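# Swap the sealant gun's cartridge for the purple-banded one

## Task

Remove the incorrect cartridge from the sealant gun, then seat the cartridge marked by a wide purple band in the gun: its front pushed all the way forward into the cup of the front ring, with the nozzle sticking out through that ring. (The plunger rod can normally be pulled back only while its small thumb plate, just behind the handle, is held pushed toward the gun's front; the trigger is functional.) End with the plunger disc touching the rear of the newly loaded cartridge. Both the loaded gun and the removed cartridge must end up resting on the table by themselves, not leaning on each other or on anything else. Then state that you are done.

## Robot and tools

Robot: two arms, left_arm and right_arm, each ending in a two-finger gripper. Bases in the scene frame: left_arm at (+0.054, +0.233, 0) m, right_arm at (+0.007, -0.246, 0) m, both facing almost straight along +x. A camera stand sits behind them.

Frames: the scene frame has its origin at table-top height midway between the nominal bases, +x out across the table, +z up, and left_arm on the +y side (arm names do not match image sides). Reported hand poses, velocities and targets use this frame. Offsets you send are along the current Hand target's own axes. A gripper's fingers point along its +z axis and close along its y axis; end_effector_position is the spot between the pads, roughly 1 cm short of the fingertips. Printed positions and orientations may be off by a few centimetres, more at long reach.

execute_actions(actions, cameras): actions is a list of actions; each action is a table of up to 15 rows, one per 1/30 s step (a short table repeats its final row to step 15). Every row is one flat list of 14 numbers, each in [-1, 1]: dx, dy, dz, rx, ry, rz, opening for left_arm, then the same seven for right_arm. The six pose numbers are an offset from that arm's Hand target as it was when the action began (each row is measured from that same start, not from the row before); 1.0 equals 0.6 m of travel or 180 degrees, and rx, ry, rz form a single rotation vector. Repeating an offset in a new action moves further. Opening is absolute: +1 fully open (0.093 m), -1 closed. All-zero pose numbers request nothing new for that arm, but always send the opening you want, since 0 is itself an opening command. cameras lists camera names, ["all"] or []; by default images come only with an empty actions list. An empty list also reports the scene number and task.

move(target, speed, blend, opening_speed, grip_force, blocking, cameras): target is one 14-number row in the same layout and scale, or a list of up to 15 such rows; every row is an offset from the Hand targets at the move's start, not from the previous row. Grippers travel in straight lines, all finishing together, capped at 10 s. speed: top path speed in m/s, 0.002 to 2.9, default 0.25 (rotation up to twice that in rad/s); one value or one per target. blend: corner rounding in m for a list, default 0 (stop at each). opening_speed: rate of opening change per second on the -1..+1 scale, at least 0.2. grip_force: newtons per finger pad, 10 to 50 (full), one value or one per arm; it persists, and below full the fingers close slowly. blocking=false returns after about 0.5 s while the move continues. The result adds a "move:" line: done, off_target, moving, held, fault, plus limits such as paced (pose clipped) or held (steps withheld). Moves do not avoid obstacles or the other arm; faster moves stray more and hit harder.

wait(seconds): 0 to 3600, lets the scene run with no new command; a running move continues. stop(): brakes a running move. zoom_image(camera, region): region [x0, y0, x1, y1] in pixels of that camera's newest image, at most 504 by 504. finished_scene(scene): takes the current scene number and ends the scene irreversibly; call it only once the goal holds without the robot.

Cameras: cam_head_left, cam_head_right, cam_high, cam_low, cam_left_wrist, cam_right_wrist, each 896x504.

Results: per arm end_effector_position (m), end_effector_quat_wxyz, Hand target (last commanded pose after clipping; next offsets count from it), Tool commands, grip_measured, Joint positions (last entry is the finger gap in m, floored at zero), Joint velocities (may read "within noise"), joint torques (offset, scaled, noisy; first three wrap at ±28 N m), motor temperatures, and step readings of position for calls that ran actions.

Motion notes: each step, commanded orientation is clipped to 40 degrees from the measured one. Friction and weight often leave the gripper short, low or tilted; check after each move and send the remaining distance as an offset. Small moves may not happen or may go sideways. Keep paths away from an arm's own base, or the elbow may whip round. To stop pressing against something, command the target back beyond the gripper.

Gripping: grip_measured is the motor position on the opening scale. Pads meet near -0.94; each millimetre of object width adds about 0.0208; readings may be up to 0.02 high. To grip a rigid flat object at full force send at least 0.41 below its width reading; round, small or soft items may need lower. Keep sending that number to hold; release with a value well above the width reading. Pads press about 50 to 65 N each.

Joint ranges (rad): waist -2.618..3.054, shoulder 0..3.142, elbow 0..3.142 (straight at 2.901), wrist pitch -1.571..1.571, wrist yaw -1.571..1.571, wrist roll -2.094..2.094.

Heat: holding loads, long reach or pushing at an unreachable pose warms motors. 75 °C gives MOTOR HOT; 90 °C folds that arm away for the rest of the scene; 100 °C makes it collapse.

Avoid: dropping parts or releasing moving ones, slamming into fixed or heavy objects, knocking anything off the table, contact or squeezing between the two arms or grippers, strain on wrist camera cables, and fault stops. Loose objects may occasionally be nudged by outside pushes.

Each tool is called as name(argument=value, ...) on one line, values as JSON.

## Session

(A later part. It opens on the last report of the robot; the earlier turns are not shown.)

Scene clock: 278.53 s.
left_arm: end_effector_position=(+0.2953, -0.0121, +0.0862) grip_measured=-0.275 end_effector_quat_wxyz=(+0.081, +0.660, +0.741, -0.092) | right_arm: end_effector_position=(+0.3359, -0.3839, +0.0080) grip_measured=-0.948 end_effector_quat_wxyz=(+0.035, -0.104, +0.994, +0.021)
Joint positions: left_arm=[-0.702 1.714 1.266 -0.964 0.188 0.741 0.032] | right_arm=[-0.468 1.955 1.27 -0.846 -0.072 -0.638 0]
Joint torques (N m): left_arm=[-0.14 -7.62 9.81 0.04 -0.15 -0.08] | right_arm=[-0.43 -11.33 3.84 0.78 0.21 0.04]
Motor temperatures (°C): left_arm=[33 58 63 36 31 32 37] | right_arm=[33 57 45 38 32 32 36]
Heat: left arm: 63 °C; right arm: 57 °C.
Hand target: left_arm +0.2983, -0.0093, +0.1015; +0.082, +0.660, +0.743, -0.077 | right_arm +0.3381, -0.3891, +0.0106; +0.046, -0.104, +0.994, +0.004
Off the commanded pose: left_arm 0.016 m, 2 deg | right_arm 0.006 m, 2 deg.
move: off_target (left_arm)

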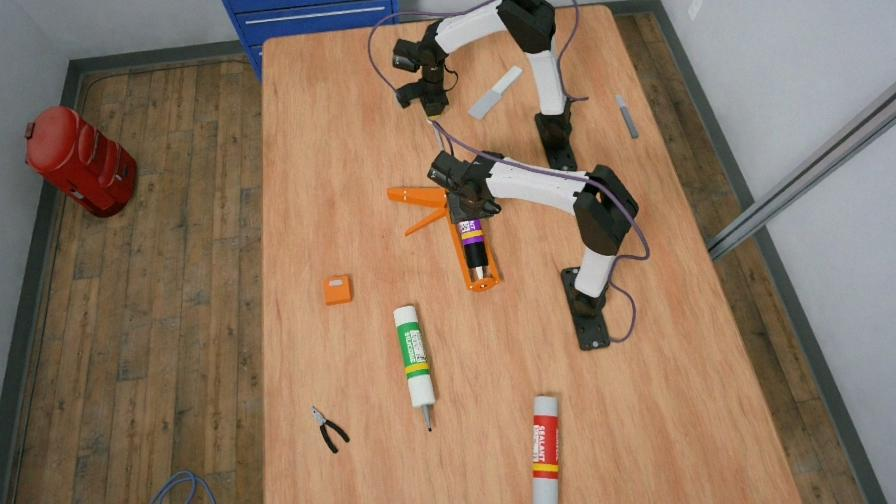

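move(target=[0.0363,0,-0.0065,0,0,0,-0.35,0,0,0,0,0,0,-1.0], speed=0.08, cameras=["cam_high"])

zoom_image(camera="cam_high", region=[440, 230, 520, 310])

Scene clock: 284.47 s.
left_arm: end_effector_position=(+0.2984, -0.0072, +0.0921) grip_measured=-0.275 end_effector_quat_wxyz=(+0.091, +0.659, +0.740, -0.097) | right_arm: end_effector_position=(+0.3348, -0.3824, +0.0080) grip_measured=-0.948 end_effector_quat_wxyz=(+0.034, -0.104, +0.994, +0.025)
Joint positions: left_arm=[-0.678 1.691 1.259 -0.964 0.203 0.761 0.032] | right_arm=[-0.468 1.955 1.27 -0.853 -0.077 -0.638 0]
Joint torques (N m): left_arm=[1.85 -9.55 5.59 0.07 -0.21 0.17] | right_arm=[-0.43 -11.34 3.84 0.83 0.24 0.01]
Motor temperatures (°C): left_arm=[33 58 64 36 31 32 37] | right_arm=[33 57 45 38 32 32 37]
Heat: left arm: 64 °C; right arm: 57 °C.
Hand target: left_arm +0.2958, +0.0127, +0.1005; +0.082, +0.660, +0.743, -0.077 | right_arm +0.3381, -0.3892, +0.0106; +0.046, -0.104, +0.994, +0.004
Off the commanded pose: left_arm 0.022 m, 3 deg | right_arm 0.008 m, 3 deg.
move: off_target (left_arm)

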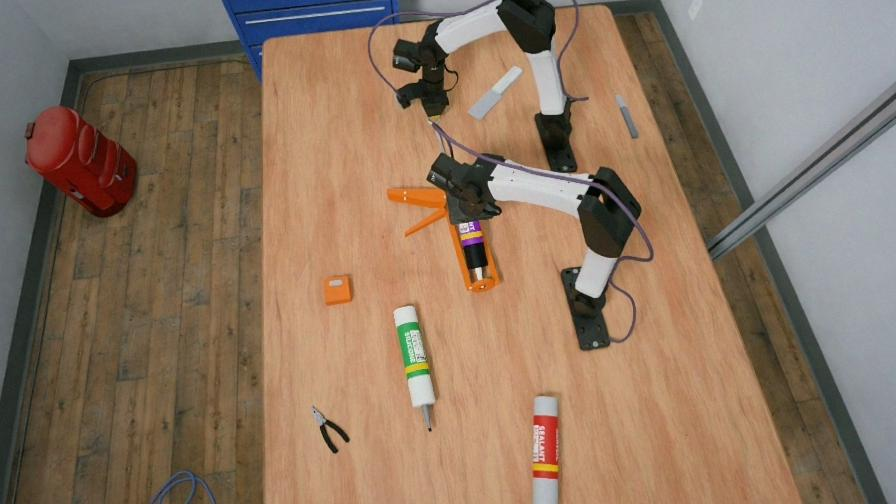

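Scaled by 6.300 from the camera's image (finer frame: 1280x720).

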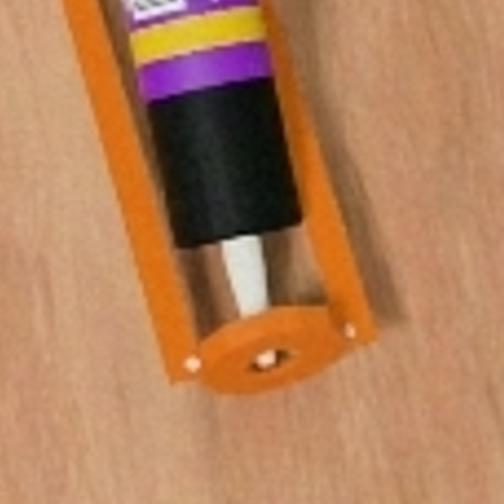

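zoom_image(camera="cam_high", region=[465, 270, 500, 300])

execute_actions(actions=[])

zoom_image(camera="cam_head_right", region=[410, 240, 570, 310])

zoom_image(camera="cam_head_left", region=[410, 240, 570, 310])

zoom_image(camera="cam_low", region=[380, 200, 520, 370])

Scaled by 14.400 from the camera's image (finer frame: 1280x720).

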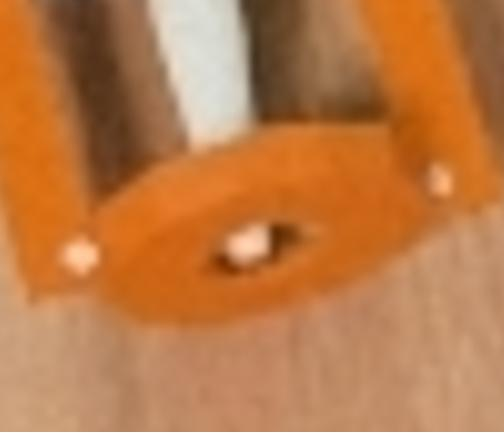

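Scene clock: 287.20 s.
left_arm: end_effector_position=(+0.2982, -0.0071, +0.0920) grip_measured=-0.275 end_effector_quat_wxyz=(+0.091, +0.659, +0.740, -0.097) | right_arm: end_effector_position=(+0.3348, -0.3824, +0.0080) grip_measured=-0.948 end_effector_quat_wxyz=(+0.034, -0.104, +0.994, +0.025)
Joint positions: left_arm=[-0.678 1.691 1.258 -0.964 0.204 0.762 0.032] | right_arm=[-0.468 1.955 1.27 -0.853 -0.077 -0.638 0]
Joint velocities: within noise
Joint torques (N m): left_arm=[1.92 -9.54 5.6 0.08 -0.22 0.19] | right_arm=[-0.49 -11.37 3.85 0.85 0.25 0.03]
Motor temperatures (°C): left_arm=[33 58 64 36 31 32 37] | right_arm=[33 57 45 38 32 32 37]
Heat: left arm: 64 °C; right arm: 57 °C.
Hand target: left_arm +0.2957, +0.0127, +0.1004; +0.082, +0.660, +0.743, -0.077 | right_arm +0.3381, -0.3892, +0.0106; +0.046, -0.104, +0.994, +0.004
Tool commands: left_gripper/opening=-0.35 right_gripper/opening=-1.0
Off the commanded pose: left_arm 0.022 m, 3 deg | right_arm 0.008 m, 3 deg.

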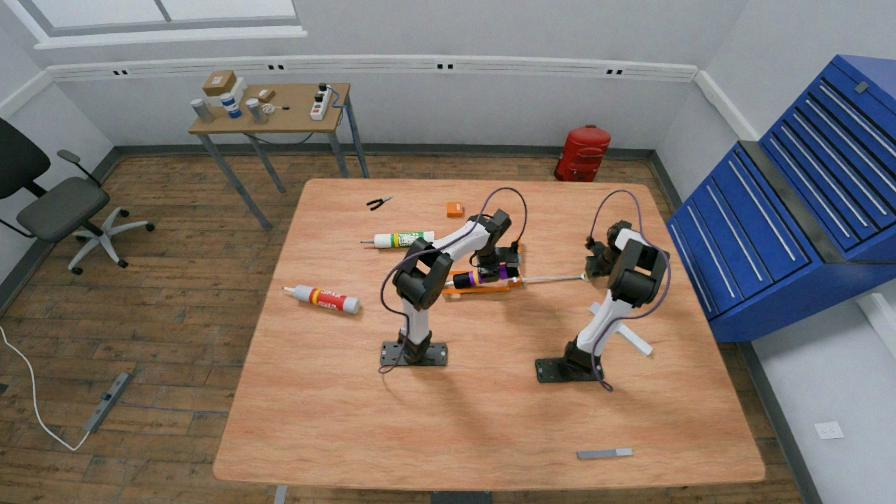

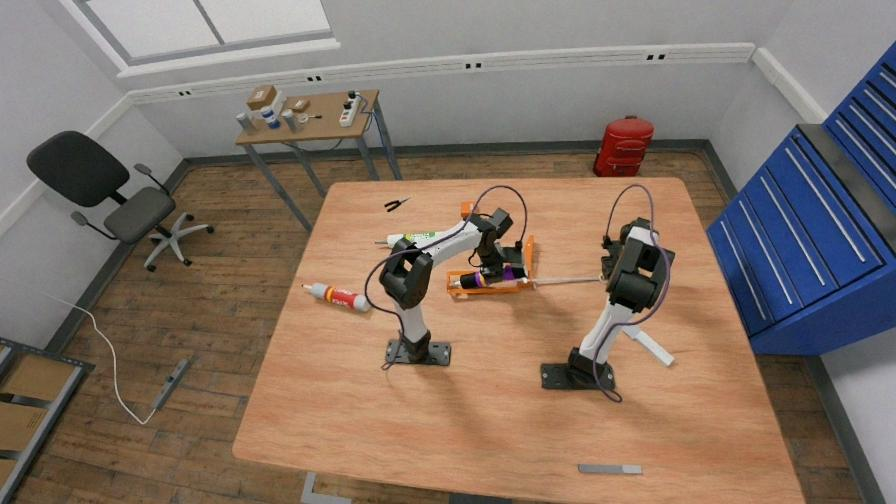

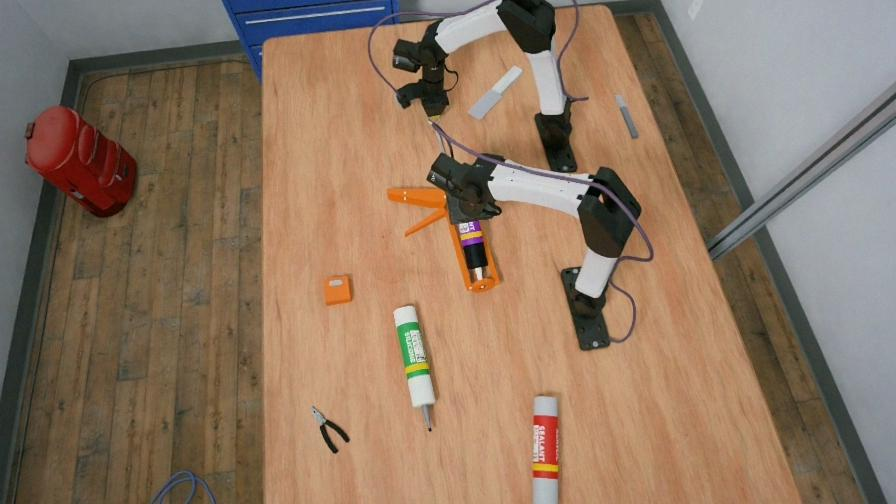

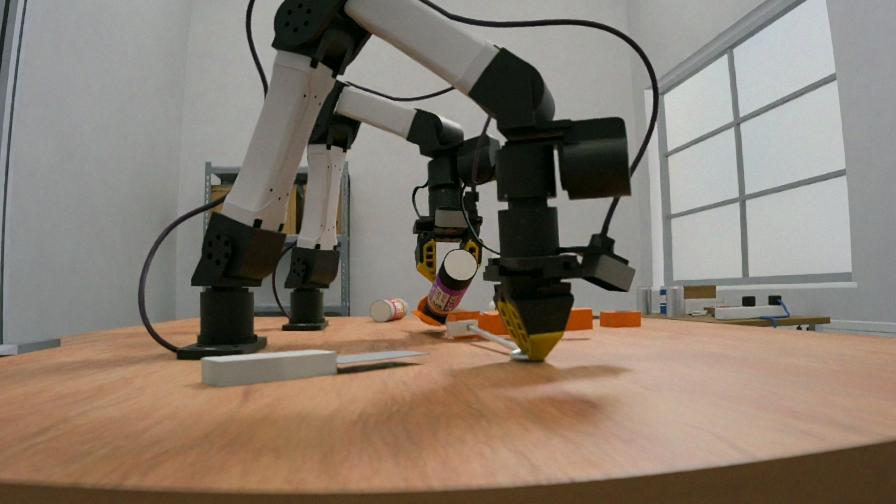

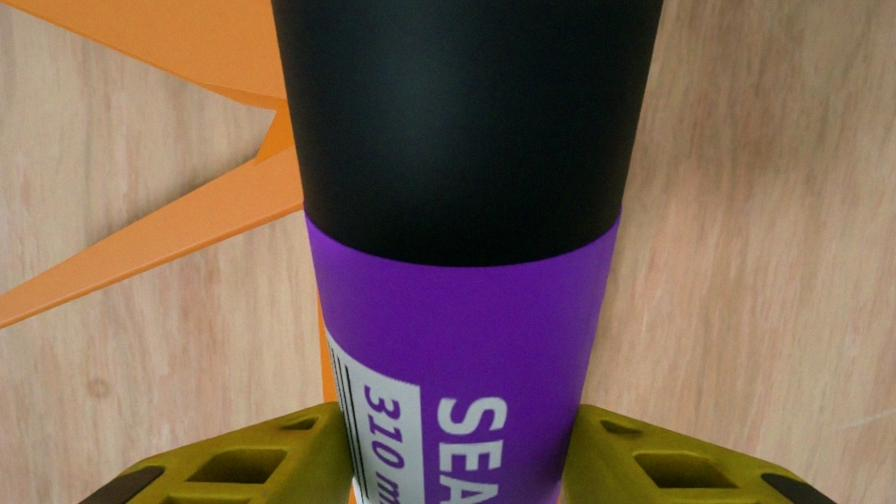

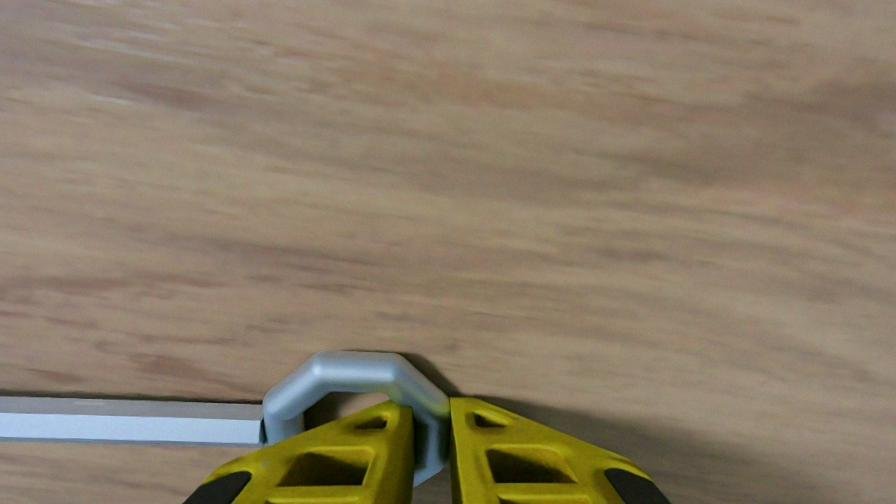

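Scaled by 3.150 from the camera's image (finer frame: 1280x720).

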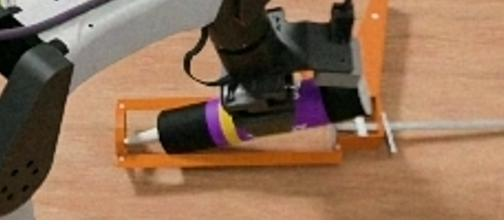

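Scaled by 3.150 from the camera's image (finer frame: 1280x720).

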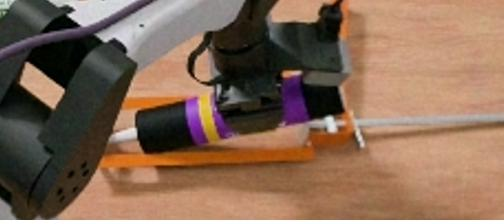

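Scaled by 2.965 from the camera's image (finer frame: 1280x720).

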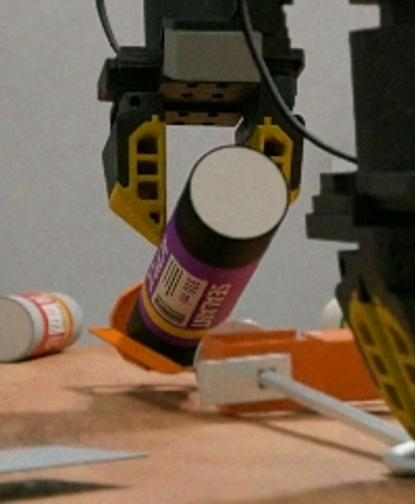

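move(target=[-0.0808,0,0.0083,0,0.039,0,-0.35,0,0,0,0,0,0,-1.0], speed=0.1, cameras=["cam_high","cam_left_wrist","cam_low"])

zoom_image(camera="cam_high", region=[440, 230, 520, 310])

zoom_image(camera="cam_low", region=[380, 200, 520, 370])

Scene clock: 295.10 s.
left_arm: end_effector_position=(+0.2942, -0.0269, +0.0907) grip_measured=-0.275 end_effector_quat_wxyz=(+0.016, +0.665, +0.746, -0.039) | right_arm: end_effector_position=(+0.3345, -0.3823, +0.0079) grip_measured=-0.948 end_effector_quat_wxyz=(+0.033, -0.104, +0.994, +0.025)
Joint positions: left_arm=[-0.789 1.858 1.482 -1.158 0.077 0.669 0.032] | right_arm=[-0.468 1.954 1.269 -0.854 -0.077 -0.638 0]
Joint torques (N m): left_arm=[-0.31 -7.68 10.3 0.15 -0.03 -0.13] | right_arm=[-0.4 -11.3 3.99 0.85 0.24 0.05]
Motor temperatures (°C): left_arm=[33 60 63 36 31 32 37] | right_arm=[33 57 45 38 32 32 37]
Heat: left arm: 63 °C; right arm: 57 °C.
Hand target: left_arm +0.3013, -0.0353, +0.1064; +0.036, +0.663, +0.747, -0.036 | right_arm +0.3380, -0.3891, +0.0106; +0.046, -0.104, +0.994, +0.004
Off the commanded pose: left_arm 0.019 m, 2 deg | right_arm 0.008 m, 3 deg.
move: off_target (left_arm)
Images, in order (width x height): cam_high 896x504, cam_low 896x504, cam_left_wrist 896x504.

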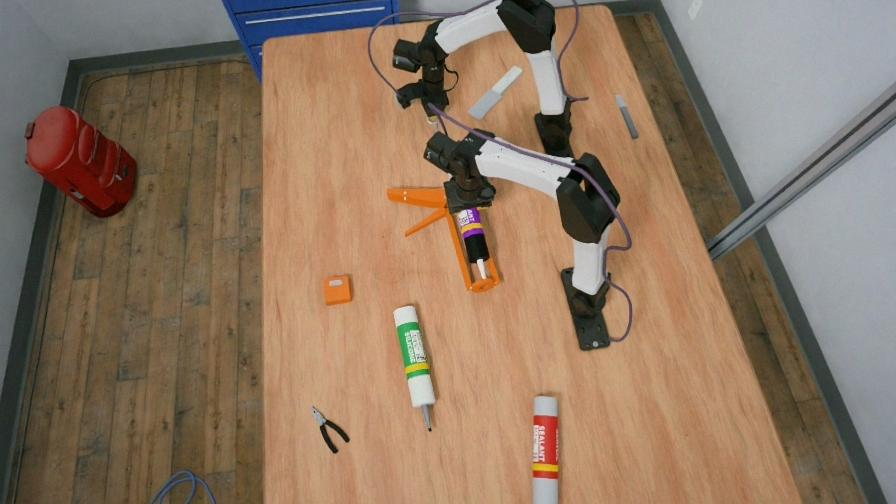

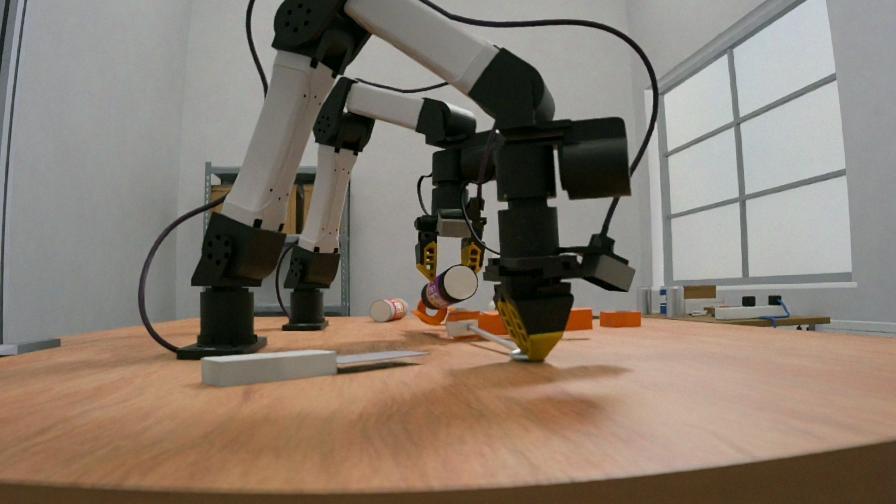

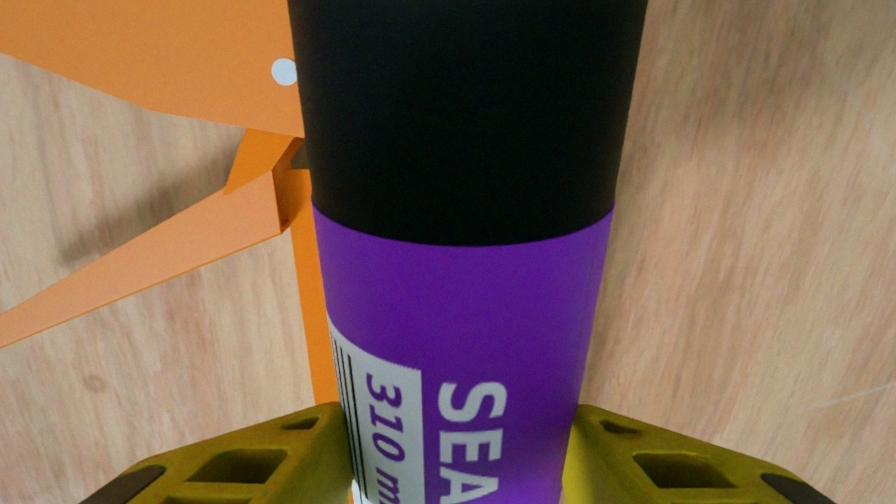

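Scaled by 6.300 from the camera's image (finer frame: 1280x720).

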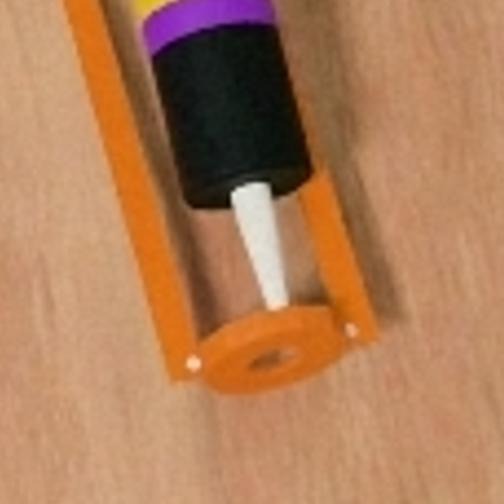

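Scaled by 2.965 from the camera's image (finer frame: 1280x720).

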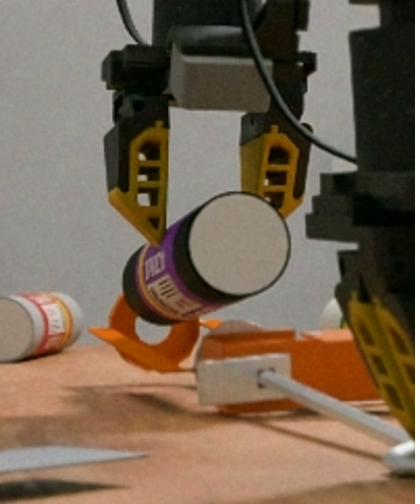

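move(target=[[-0.0155,0.0052,-0.0137,0,-0.054,0,-0.35,0,0,0,0,0,0,-1.0],[-0.0125,0.0052,0.0163,0,-0.054,0,-0.35,0,0,0,0,0,0,-1.0]], speed=0.1, cameras=["cam_high"])

zoom_image(camera="cam_high", region=[440, 230, 520, 310])

Scene clock: 304.37 s.
left_arm: end_effector_position=(+0.2994, -0.0372, +0.0814) grip_measured=-0.275 end_effector_quat_wxyz=(+0.062, +0.656, +0.748, -0.082) | right_arm: end_effector_position=(+0.3345, -0.3823, +0.0079) grip_measured=-0.948 end_effector_quat_wxyz=(+0.033, -0.104, +0.994, +0.025)
Joint positions: left_arm=[-0.761 1.82 1.382 -1.001 0.159 0.671 0.032] | right_arm=[-0.468 1.954 1.269 -0.854 -0.077 -0.638 0]
Joint torques (N m): left_arm=[0.79 -10.48 5.91 0.79 0.31 0.09] | right_arm=[-0.4 -11.41 3.88 0.82 0.23 0.03]
Motor temperatures (°C): left_arm=[33 61 65 36 31 32 37] | right_arm=[33 57 45 38 32 32 37]
Heat: left arm: 65 °C; right arm: 57 °C.
Hand target: left_arm +0.3055, -0.0435, +0.0974; +0.099, +0.658, +0.741, -0.092 | right_arm +0.3380, -0.3891, +0.0106; +0.046, -0.104, +0.994, +0.004
Off the commanded pose: left_arm 0.018 m, 5 deg | right_arm 0.008 m, 3 deg.
move: off_target (left_arm)

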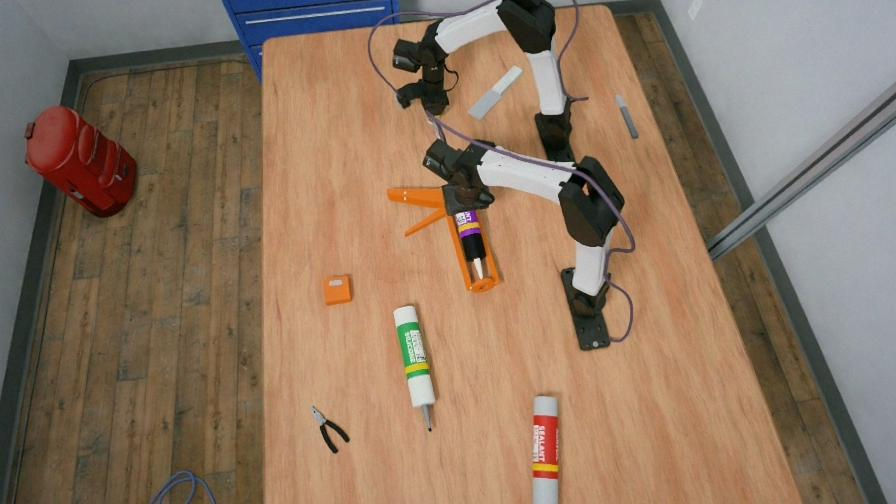

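Scaled by 6.300 from the camera's image (finer frame: 1280x720).

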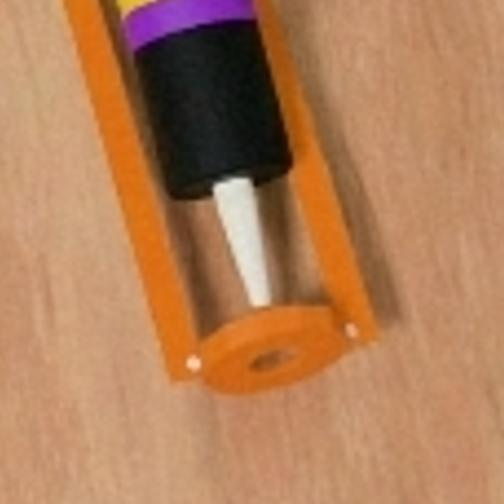

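move(target=[0.0324,0,-0.0089,0,0,0,-0.35,0,0,0,0,0,0,-1.0], speed=0.08, cameras=["cam_high"])

zoom_image(camera="cam_high", region=[440, 230, 520, 310])

Scene clock: 307.53 s.
left_arm: end_effector_position=(+0.2996, -0.0194, +0.0796) grip_measured=-0.275 end_effector_quat_wxyz=(+0.065, +0.654, +0.749, -0.083) | right_arm: end_effector_position=(+0.3345, -0.3822, +0.0080) grip_measured=-0.948 end_effector_quat_wxyz=(+0.034, -0.104, +0.994, +0.025)
Joint positions: left_arm=[-0.721 1.773 1.315 -0.981 0.166 0.706 0.032] | right_arm=[-0.468 1.954 1.269 -0.854 -0.078 -0.638 0]
Joint torques (N m): left_arm=[0.79 -10.71 6.17 0.63 0.32 0.1] | right_arm=[-0.36 -11.34 3.88 0.8 0.27 0.04]
Motor temperatures (°C): left_arm=[33 62 64 36 31 32 37] | right_arm=[33 57 45 38 32 32 37]
Heat: left arm: 64 °C; right arm: 57 °C.
Hand target: left_arm +0.3030, -0.0234, +0.0974; +0.099, +0.658, +0.741, -0.092 | right_arm +0.3380, -0.3891, +0.0106; +0.046, -0.104, +0.994, +0.004
Off the commanded pose: left_arm 0.019 m, 4 deg | right_arm 0.008 m, 3 deg.
move: off_target (left_arm)

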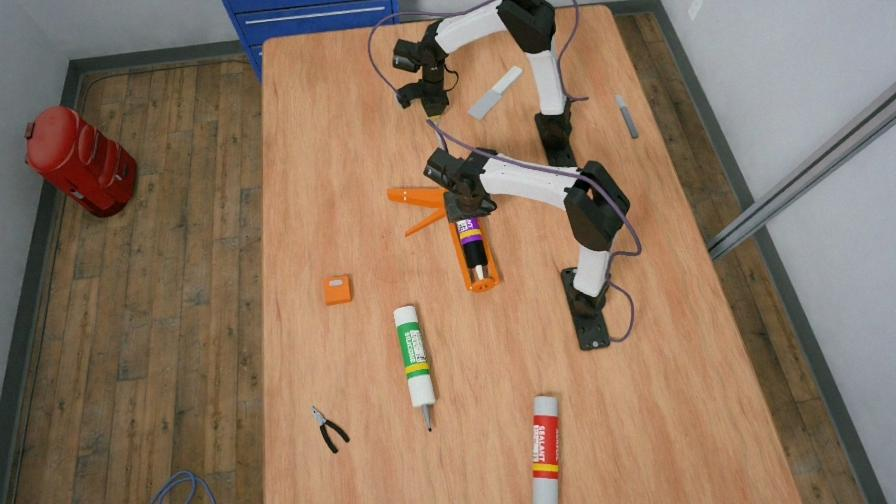

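Scaled by 6.300 from the camera's image (finer frame: 1280x720).

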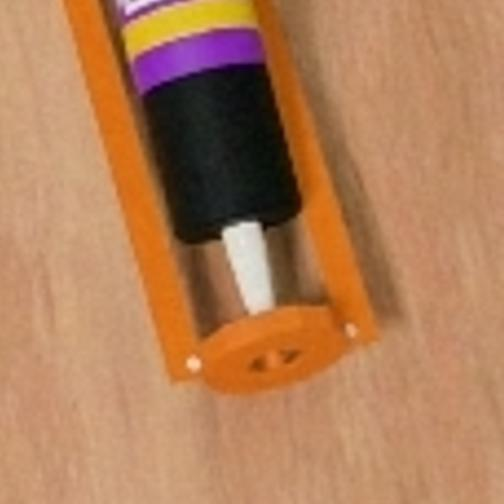

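move(target=[0.0241,0,-0.0067,0,0,0,-0.35,0,0,0,0,0,0,-1.0], speed=0.05, cameras=["cam_high"])

zoom_image(camera="cam_high", region=[440, 230, 520, 310])

Scene clock: 319.10 s.
left_arm: end_effector_position=(+0.2979, -0.0151, +0.0851) grip_measured=-0.275 end_effector_quat_wxyz=(+0.082, +0.657, +0.743, -0.098) | right_arm: end_effector_position=(+0.3345, -0.3822, +0.0080) grip_measured=-0.948 end_effector_quat_wxyz=(+0.034, -0.104, +0.994, +0.025)
Joint positions: left_arm=[-0.698 1.728 1.276 -0.958 0.2 0.735 0.032] | right_arm=[-0.468 1.954 1.269 -0.854 -0.078 -0.638 0]
Joint torques (N m): left_arm=[1.52 -9.89 5.63 0.52 0.08 0.14] | right_arm=[-0.43 -11.4 3.95 0.83 0.24 0.03]
Motor temperatures (°C): left_arm=[33 66 62 36 31 32 38] | right_arm=[33 57 45 38 32 32 37]
Heat: left arm: 66 °C; right arm: 57 °C.
Hand target: left_arm +0.3013, -0.0085, +0.0974; +0.099, +0.658, +0.741, -0.093 | right_arm +0.3380, -0.3891, +0.0106; +0.046, -0.104, +0.994, +0.004
Off the commanded pose: left_arm 0.014 m, 2 deg | right_arm 0.008 m, 3 deg.
move: off_target (left_arm)

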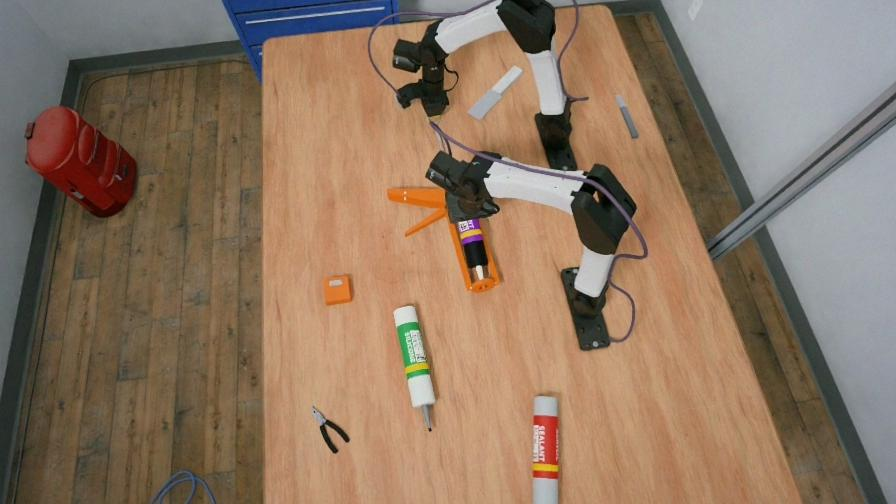

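Scaled by 6.300 from the camera's image (finer frame: 1280x720).

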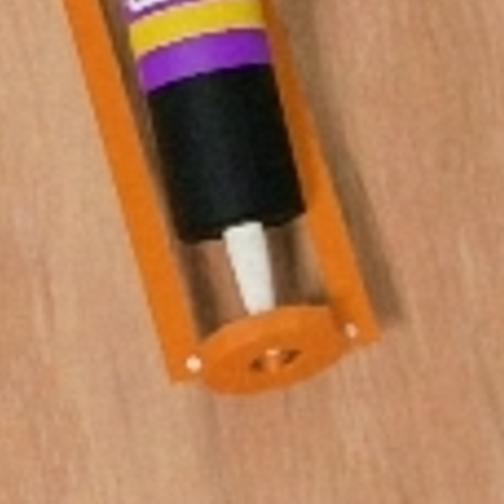

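move(target=[0.0108,0,0.0074,0,0,0,-0.35,0,0,0,0,0,0,-1.0], speed=0.05, cameras=["cam_high"])

zoom_image(camera="cam_high", region=[440, 230, 520, 310])

Scene clock: 321.63 s.
left_arm: end_effector_position=(+0.2979, -0.0150, +0.0808) grip_measured=-0.275 end_effector_quat_wxyz=(+0.089, +0.658, +0.740, -0.103) | right_arm: end_effector_position=(+0.3345, -0.3822, +0.0080) grip_measured=-0.948 end_effector_quat_wxyz=(+0.034, -0.104, +0.994, +0.025)
Joint positions: left_arm=[-0.692 1.72 1.245 -0.922 0.213 0.746 0.032] | right_arm=[-0.468 1.954 1.269 -0.854 -0.078 -0.638 0]
Joint torques (N m): left_arm=[1.91 -9.94 5.44 0.42 -0.01 0.14] | right_arm=[-0.43 -11.29 3.9 0.82 0.26 0.02]
Motor temperatures (°C): left_arm=[33 67 62 36 31 32 38] | right_arm=[33 57 45 38 32 32 37]
Heat: left arm: 67 °C; right arm: 57 °C.
Hand target: left_arm +0.3007, -0.0035, +0.0913; +0.099, +0.658, +0.741, -0.092 | right_arm +0.3380, -0.3891, +0.0106; +0.046, -0.104, +0.994, +0.004
Off the commanded pose: left_arm 0.016 m, 2 deg | right_arm 0.008 m, 3 deg.
move: off_target (left_arm)

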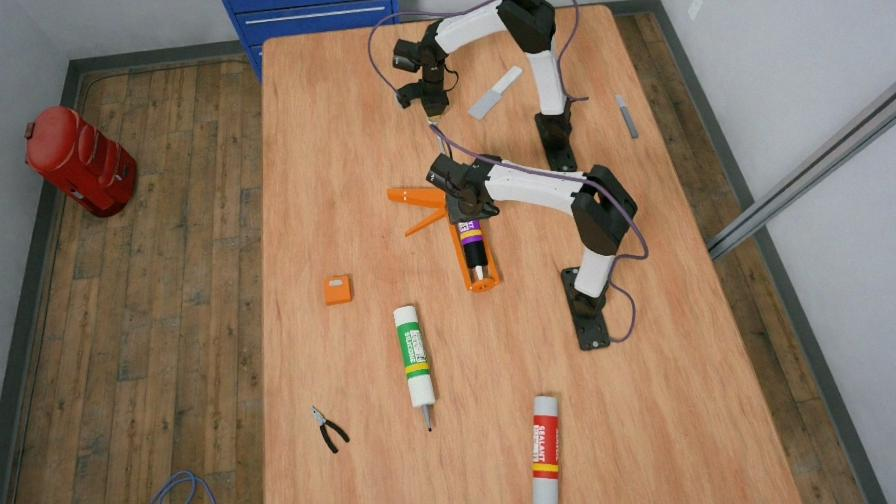

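Scaled by 6.300 from the camera's image (finer frame: 1280x720).

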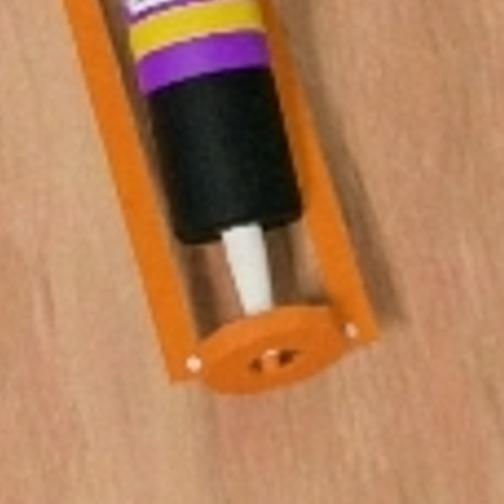

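zoom_image(camera="cam_high", region=[468, 270, 500, 298])

wait(seconds=0.1, cameras=["cam_head_left", "cam_head_right", "cam_low", "cam_left_wrist"])

zoom_image(camera="cam_low", region=[350, 150, 650, 400])

Scaled by 15.750 from the camera's image (finer frame: 1280x720).

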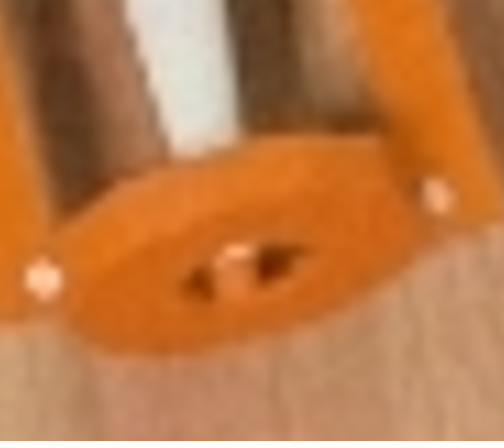

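Scene clock: 324.00 s.
left_arm: end_effector_position=(+0.2979, -0.0150, +0.0808) grip_measured=-0.275 end_effector_quat_wxyz=(+0.089, +0.658, +0.740, -0.103) | right_arm: end_effector_position=(+0.3345, -0.3822, +0.0080) grip_measured=-0.948 end_effector_quat_wxyz=(+0.034, -0.104, +0.994, +0.025)
Joint positions: left_arm=[-0.692 1.72 1.245 -0.922 0.213 0.746 0.032] | right_arm=[-0.468 1.954 1.269 -0.854 -0.078 -0.638 0]
Joint torques (N m): left_arm=[1.87 -9.85 5.48 0.43 -0.02 0.16] | right_arm=[-0.44 -11.34 3.89 0.84 0.25 0.02]
Motor temperatures (°C): left_arm=[33 66 62 36 31 32 38] | right_arm=[33 57 45 38 32 32 37]
Heat: left arm: 66 °C; right arm: 57 °C.
Hand target: left_arm +0.3007, -0.0035, +0.0913; +0.099, +0.658, +0.741, -0.092 | right_arm +0.3380, -0.3891, +0.0106; +0.046, -0.104, +0.994, +0.004
Tool commands: left_gripper/opening=-0.35 right_gripper/opening=-1.0
Off the commanded pose: left_arm 0.016 m, 2 deg | right_arm 0.008 m, 3 deg.
wait: 0.10 s; at rest from the start

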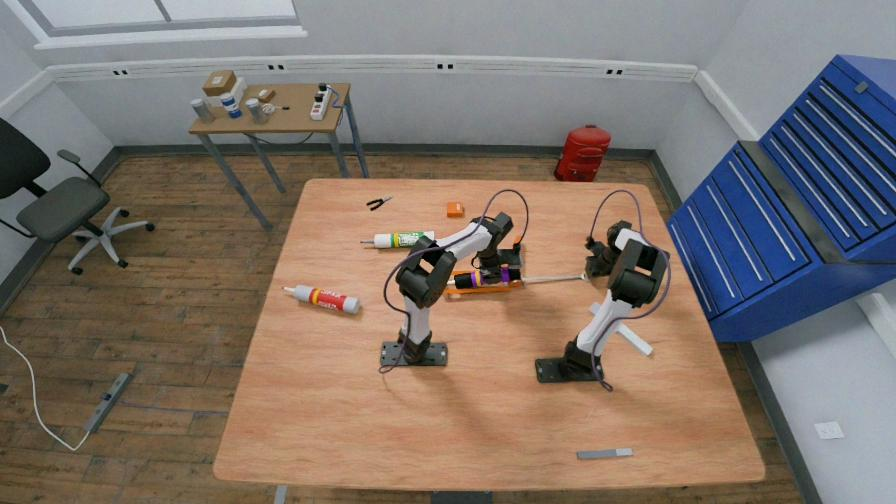

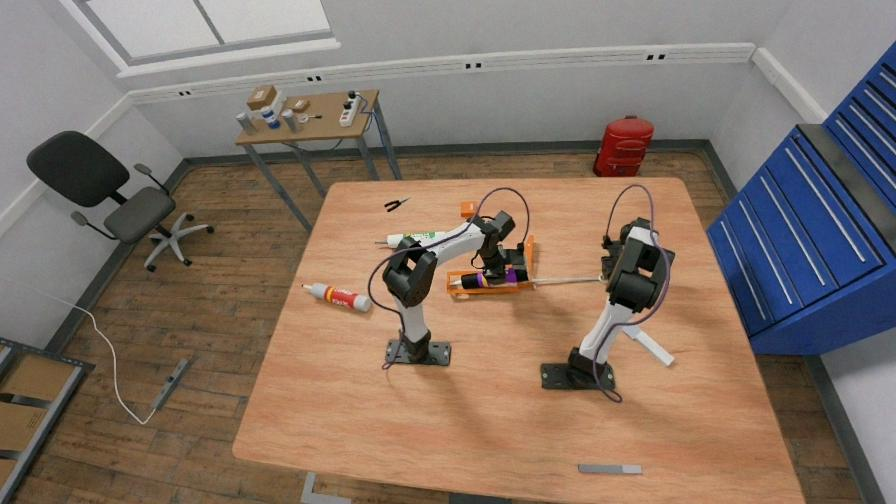

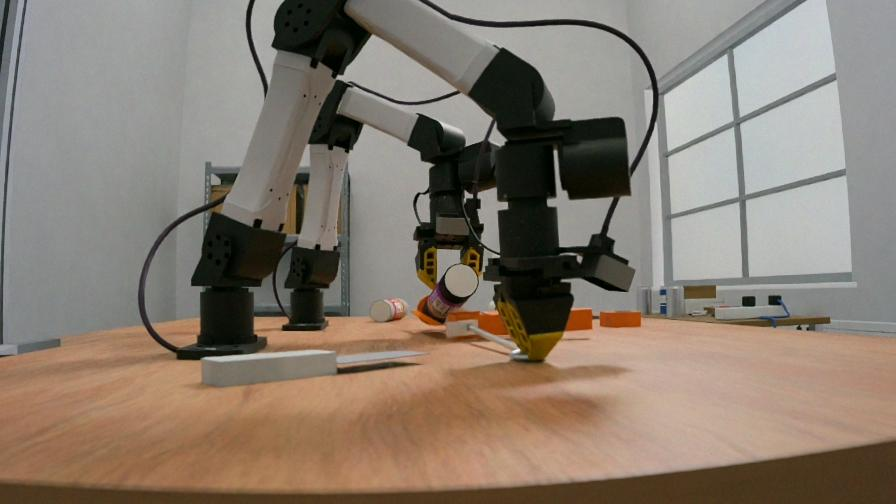

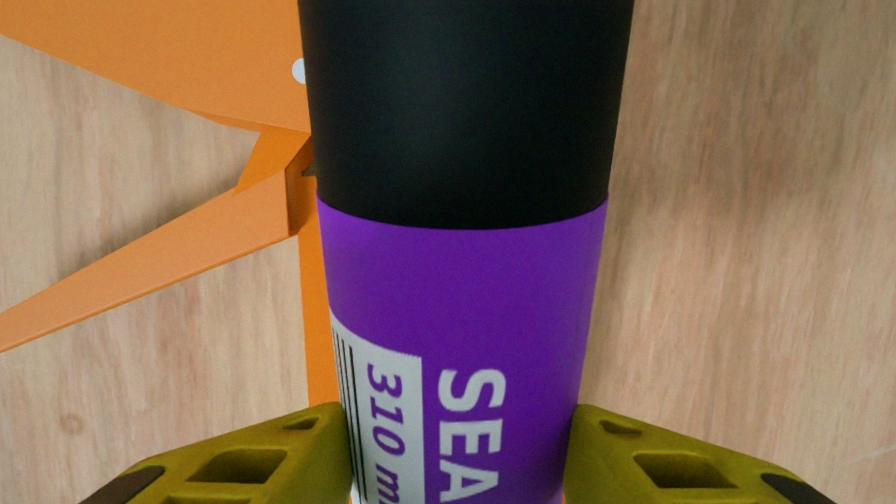

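Scaled by 1.680 from the camera's image (finer frame: 1280x720).

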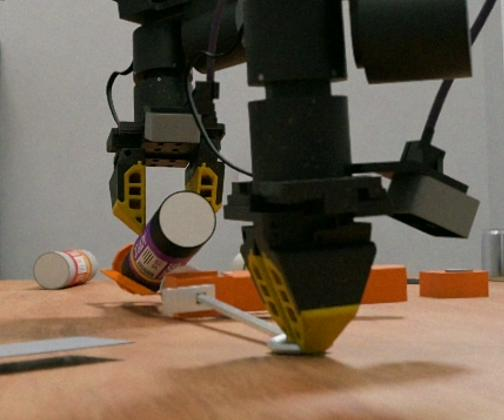

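zoom_image(camera="cam_low", region=[390, 250, 530, 345])

zoom_image(camera="cam_head_left", region=[430, 240, 550, 310])

zoom_image(camera="cam_high", region=[380, 150, 520, 300])

Scaled by 3.600 from the camera's image (finer frame: 1280x720).

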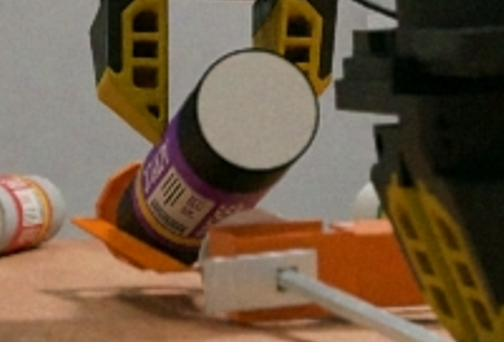

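Scaled by 4.200 from the camera's image (finer frame: 1280x720).

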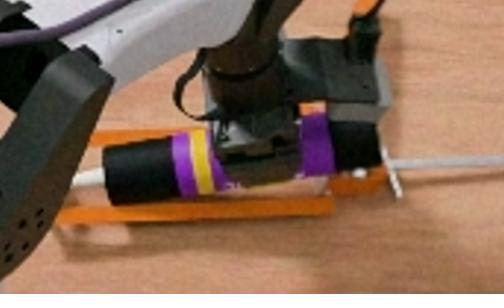

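This scene's latest camera images include none from cam_high. They are from: cam_head_left, cam_head_right, cam_low, cam_left_wrist. cam_high's image comes with the result of a call that names it in "cameras".

move(target=[0.0127,0,-0.0037,0,0,0,-0.35,0,0,0,0,0,0,-1.0], speed=0.05, cameras=["cam_high"])

zoom_image(camera="cam_high", region=[440, 230, 520, 310])

zoom_image(camera="cam_high", region=[468, 270, 500, 298])

Scene clock: 331.67 s.
left_arm: end_effector_position=(+0.2983, -0.0124, +0.0843) grip_measured=-0.275 end_effector_quat_wxyz=(+0.099, +0.658, +0.738, -0.111) | right_arm: end_effector_position=(+0.3340, -0.3816, +0.0080) grip_measured=-0.948 end_effector_quat_wxyz=(+0.033, -0.104, +0.994, +0.027)
Joint positions: left_arm=[-0.677 1.697 1.227 -0.91 0.231 0.76 0.032] | right_arm=[-0.468 1.954 1.269 -0.857 -0.08 -0.638 0]
Joint torques (N m): left_arm=[2.22 -9.36 5.26 0.32 -0.14 0.23] | right_arm=[-0.46 -11.34 4.01 0.84 0.27 0.03]
Motor temperatures (°C): left_arm=[33 65 62 36 31 32 38] | right_arm=[33 57 44 38 32 32 37]
Heat: left arm: 65 °C; right arm: 57 °C.
Hand target: left_arm +0.2998, +0.0044, +0.0914; +0.099, +0.658, +0.741, -0.092 | right_arm +0.3381, -0.3892, +0.0106; +0.046, -0.104, +0.994, +0.004
Off the commanded pose: left_arm 0.018 m, 2 deg | right_arm 0.009 m, 3 deg.
move: off_target (left_arm)

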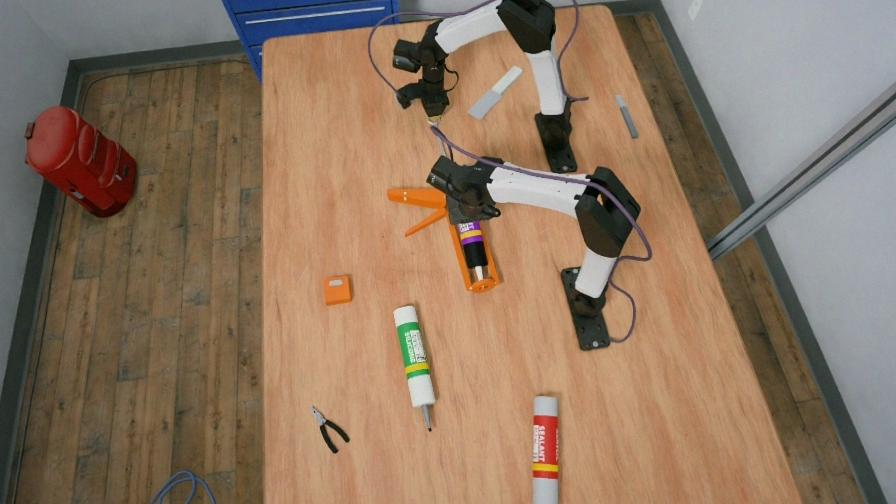

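Scaled by 6.300 from the camera's image (finer frame: 1280x720).

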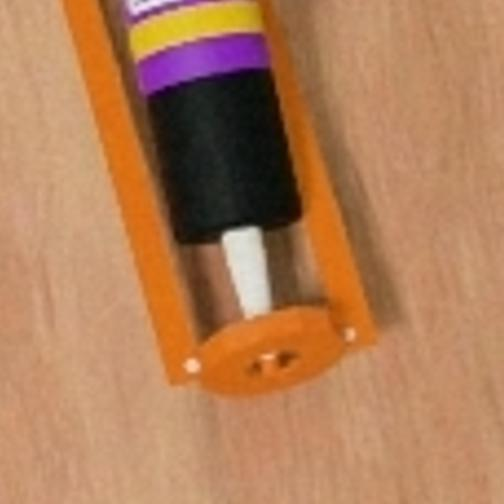

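Scaled by 15.750 from the camera's image (finer frame: 1280x720).

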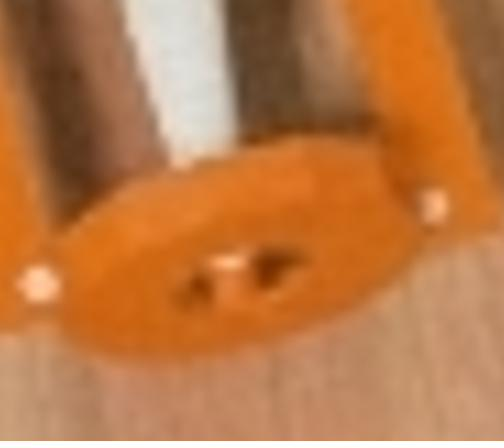

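move(target=[-0.0237,0,-0.0013,0,0.015,0,-0.35,0,0,0,0,0,0,-1.0], speed=0.05, cameras=["cam_high"])

zoom_image(camera="cam_high", region=[440, 230, 520, 310])

zoom_image(camera="cam_high", region=[468, 270, 500, 298])

Scene clock: 339.00 s.
left_arm: end_effector_position=(+0.2966, -0.0128, +0.0860) grip_measured=-0.275 end_effector_quat_wxyz=(+0.086, +0.663, +0.738, -0.095) | right_arm: end_effector_position=(+0.3340, -0.3816, +0.0080) grip_measured=-0.948 end_effector_quat_wxyz=(+0.033, -0.104, +0.994, +0.027)
Joint positions: left_arm=[-0.697 1.712 1.26 -0.951 0.197 0.753 0.032] | right_arm=[-0.468 1.954 1.269 -0.857 -0.08 -0.638 0]
Joint torques (N m): left_arm=[0.09 -6.56 9.7 0.11 -0.17 -0.16] | right_arm=[-0.42 -11.36 3.93 0.85 0.27 0.03]
Motor temperatures (°C): left_arm=[33 64 62 36 31 32 38] | right_arm=[33 57 44 39 32 32 37]
Heat: left arm: 64 °C; right arm: 57 °C.
Hand target: left_arm +0.3014, -0.0090, +0.0960; +0.082, +0.660, +0.743, -0.077 | right_arm +0.3381, -0.3892, +0.0106; +0.046, -0.104, +0.994, +0.004
Off the commanded pose: left_arm 0.012 m, 2 deg | right_arm 0.009 m, 3 deg.
move: off_target (left_arm)

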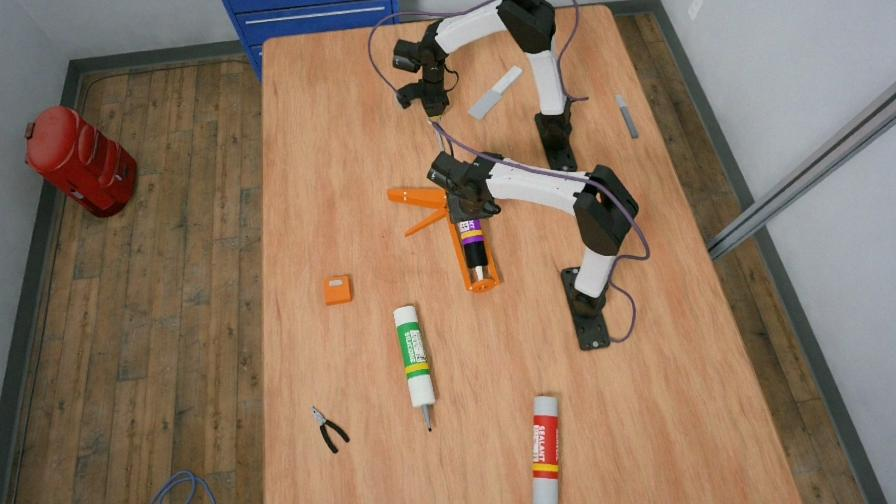

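Scaled by 6.300 from the camera's image (finer frame: 1280x720).

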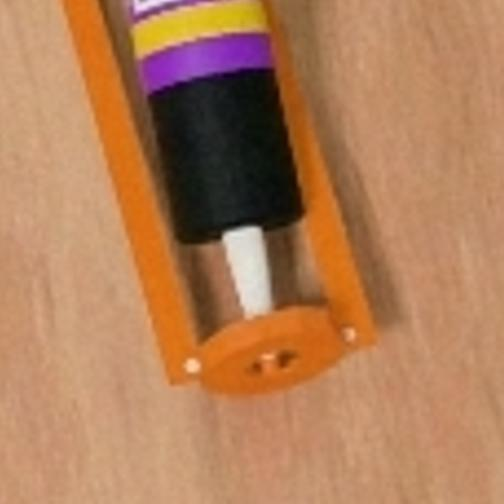

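Scaled by 15.750 from the camera's image (finer frame: 1280x720).

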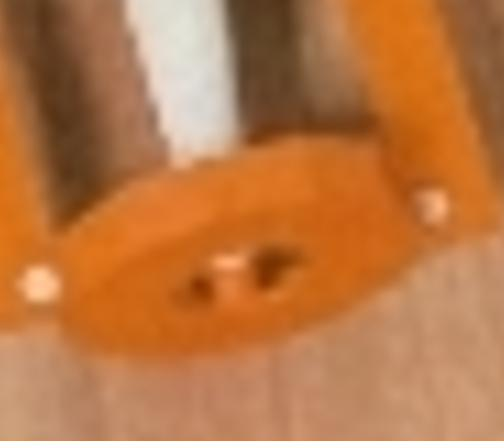

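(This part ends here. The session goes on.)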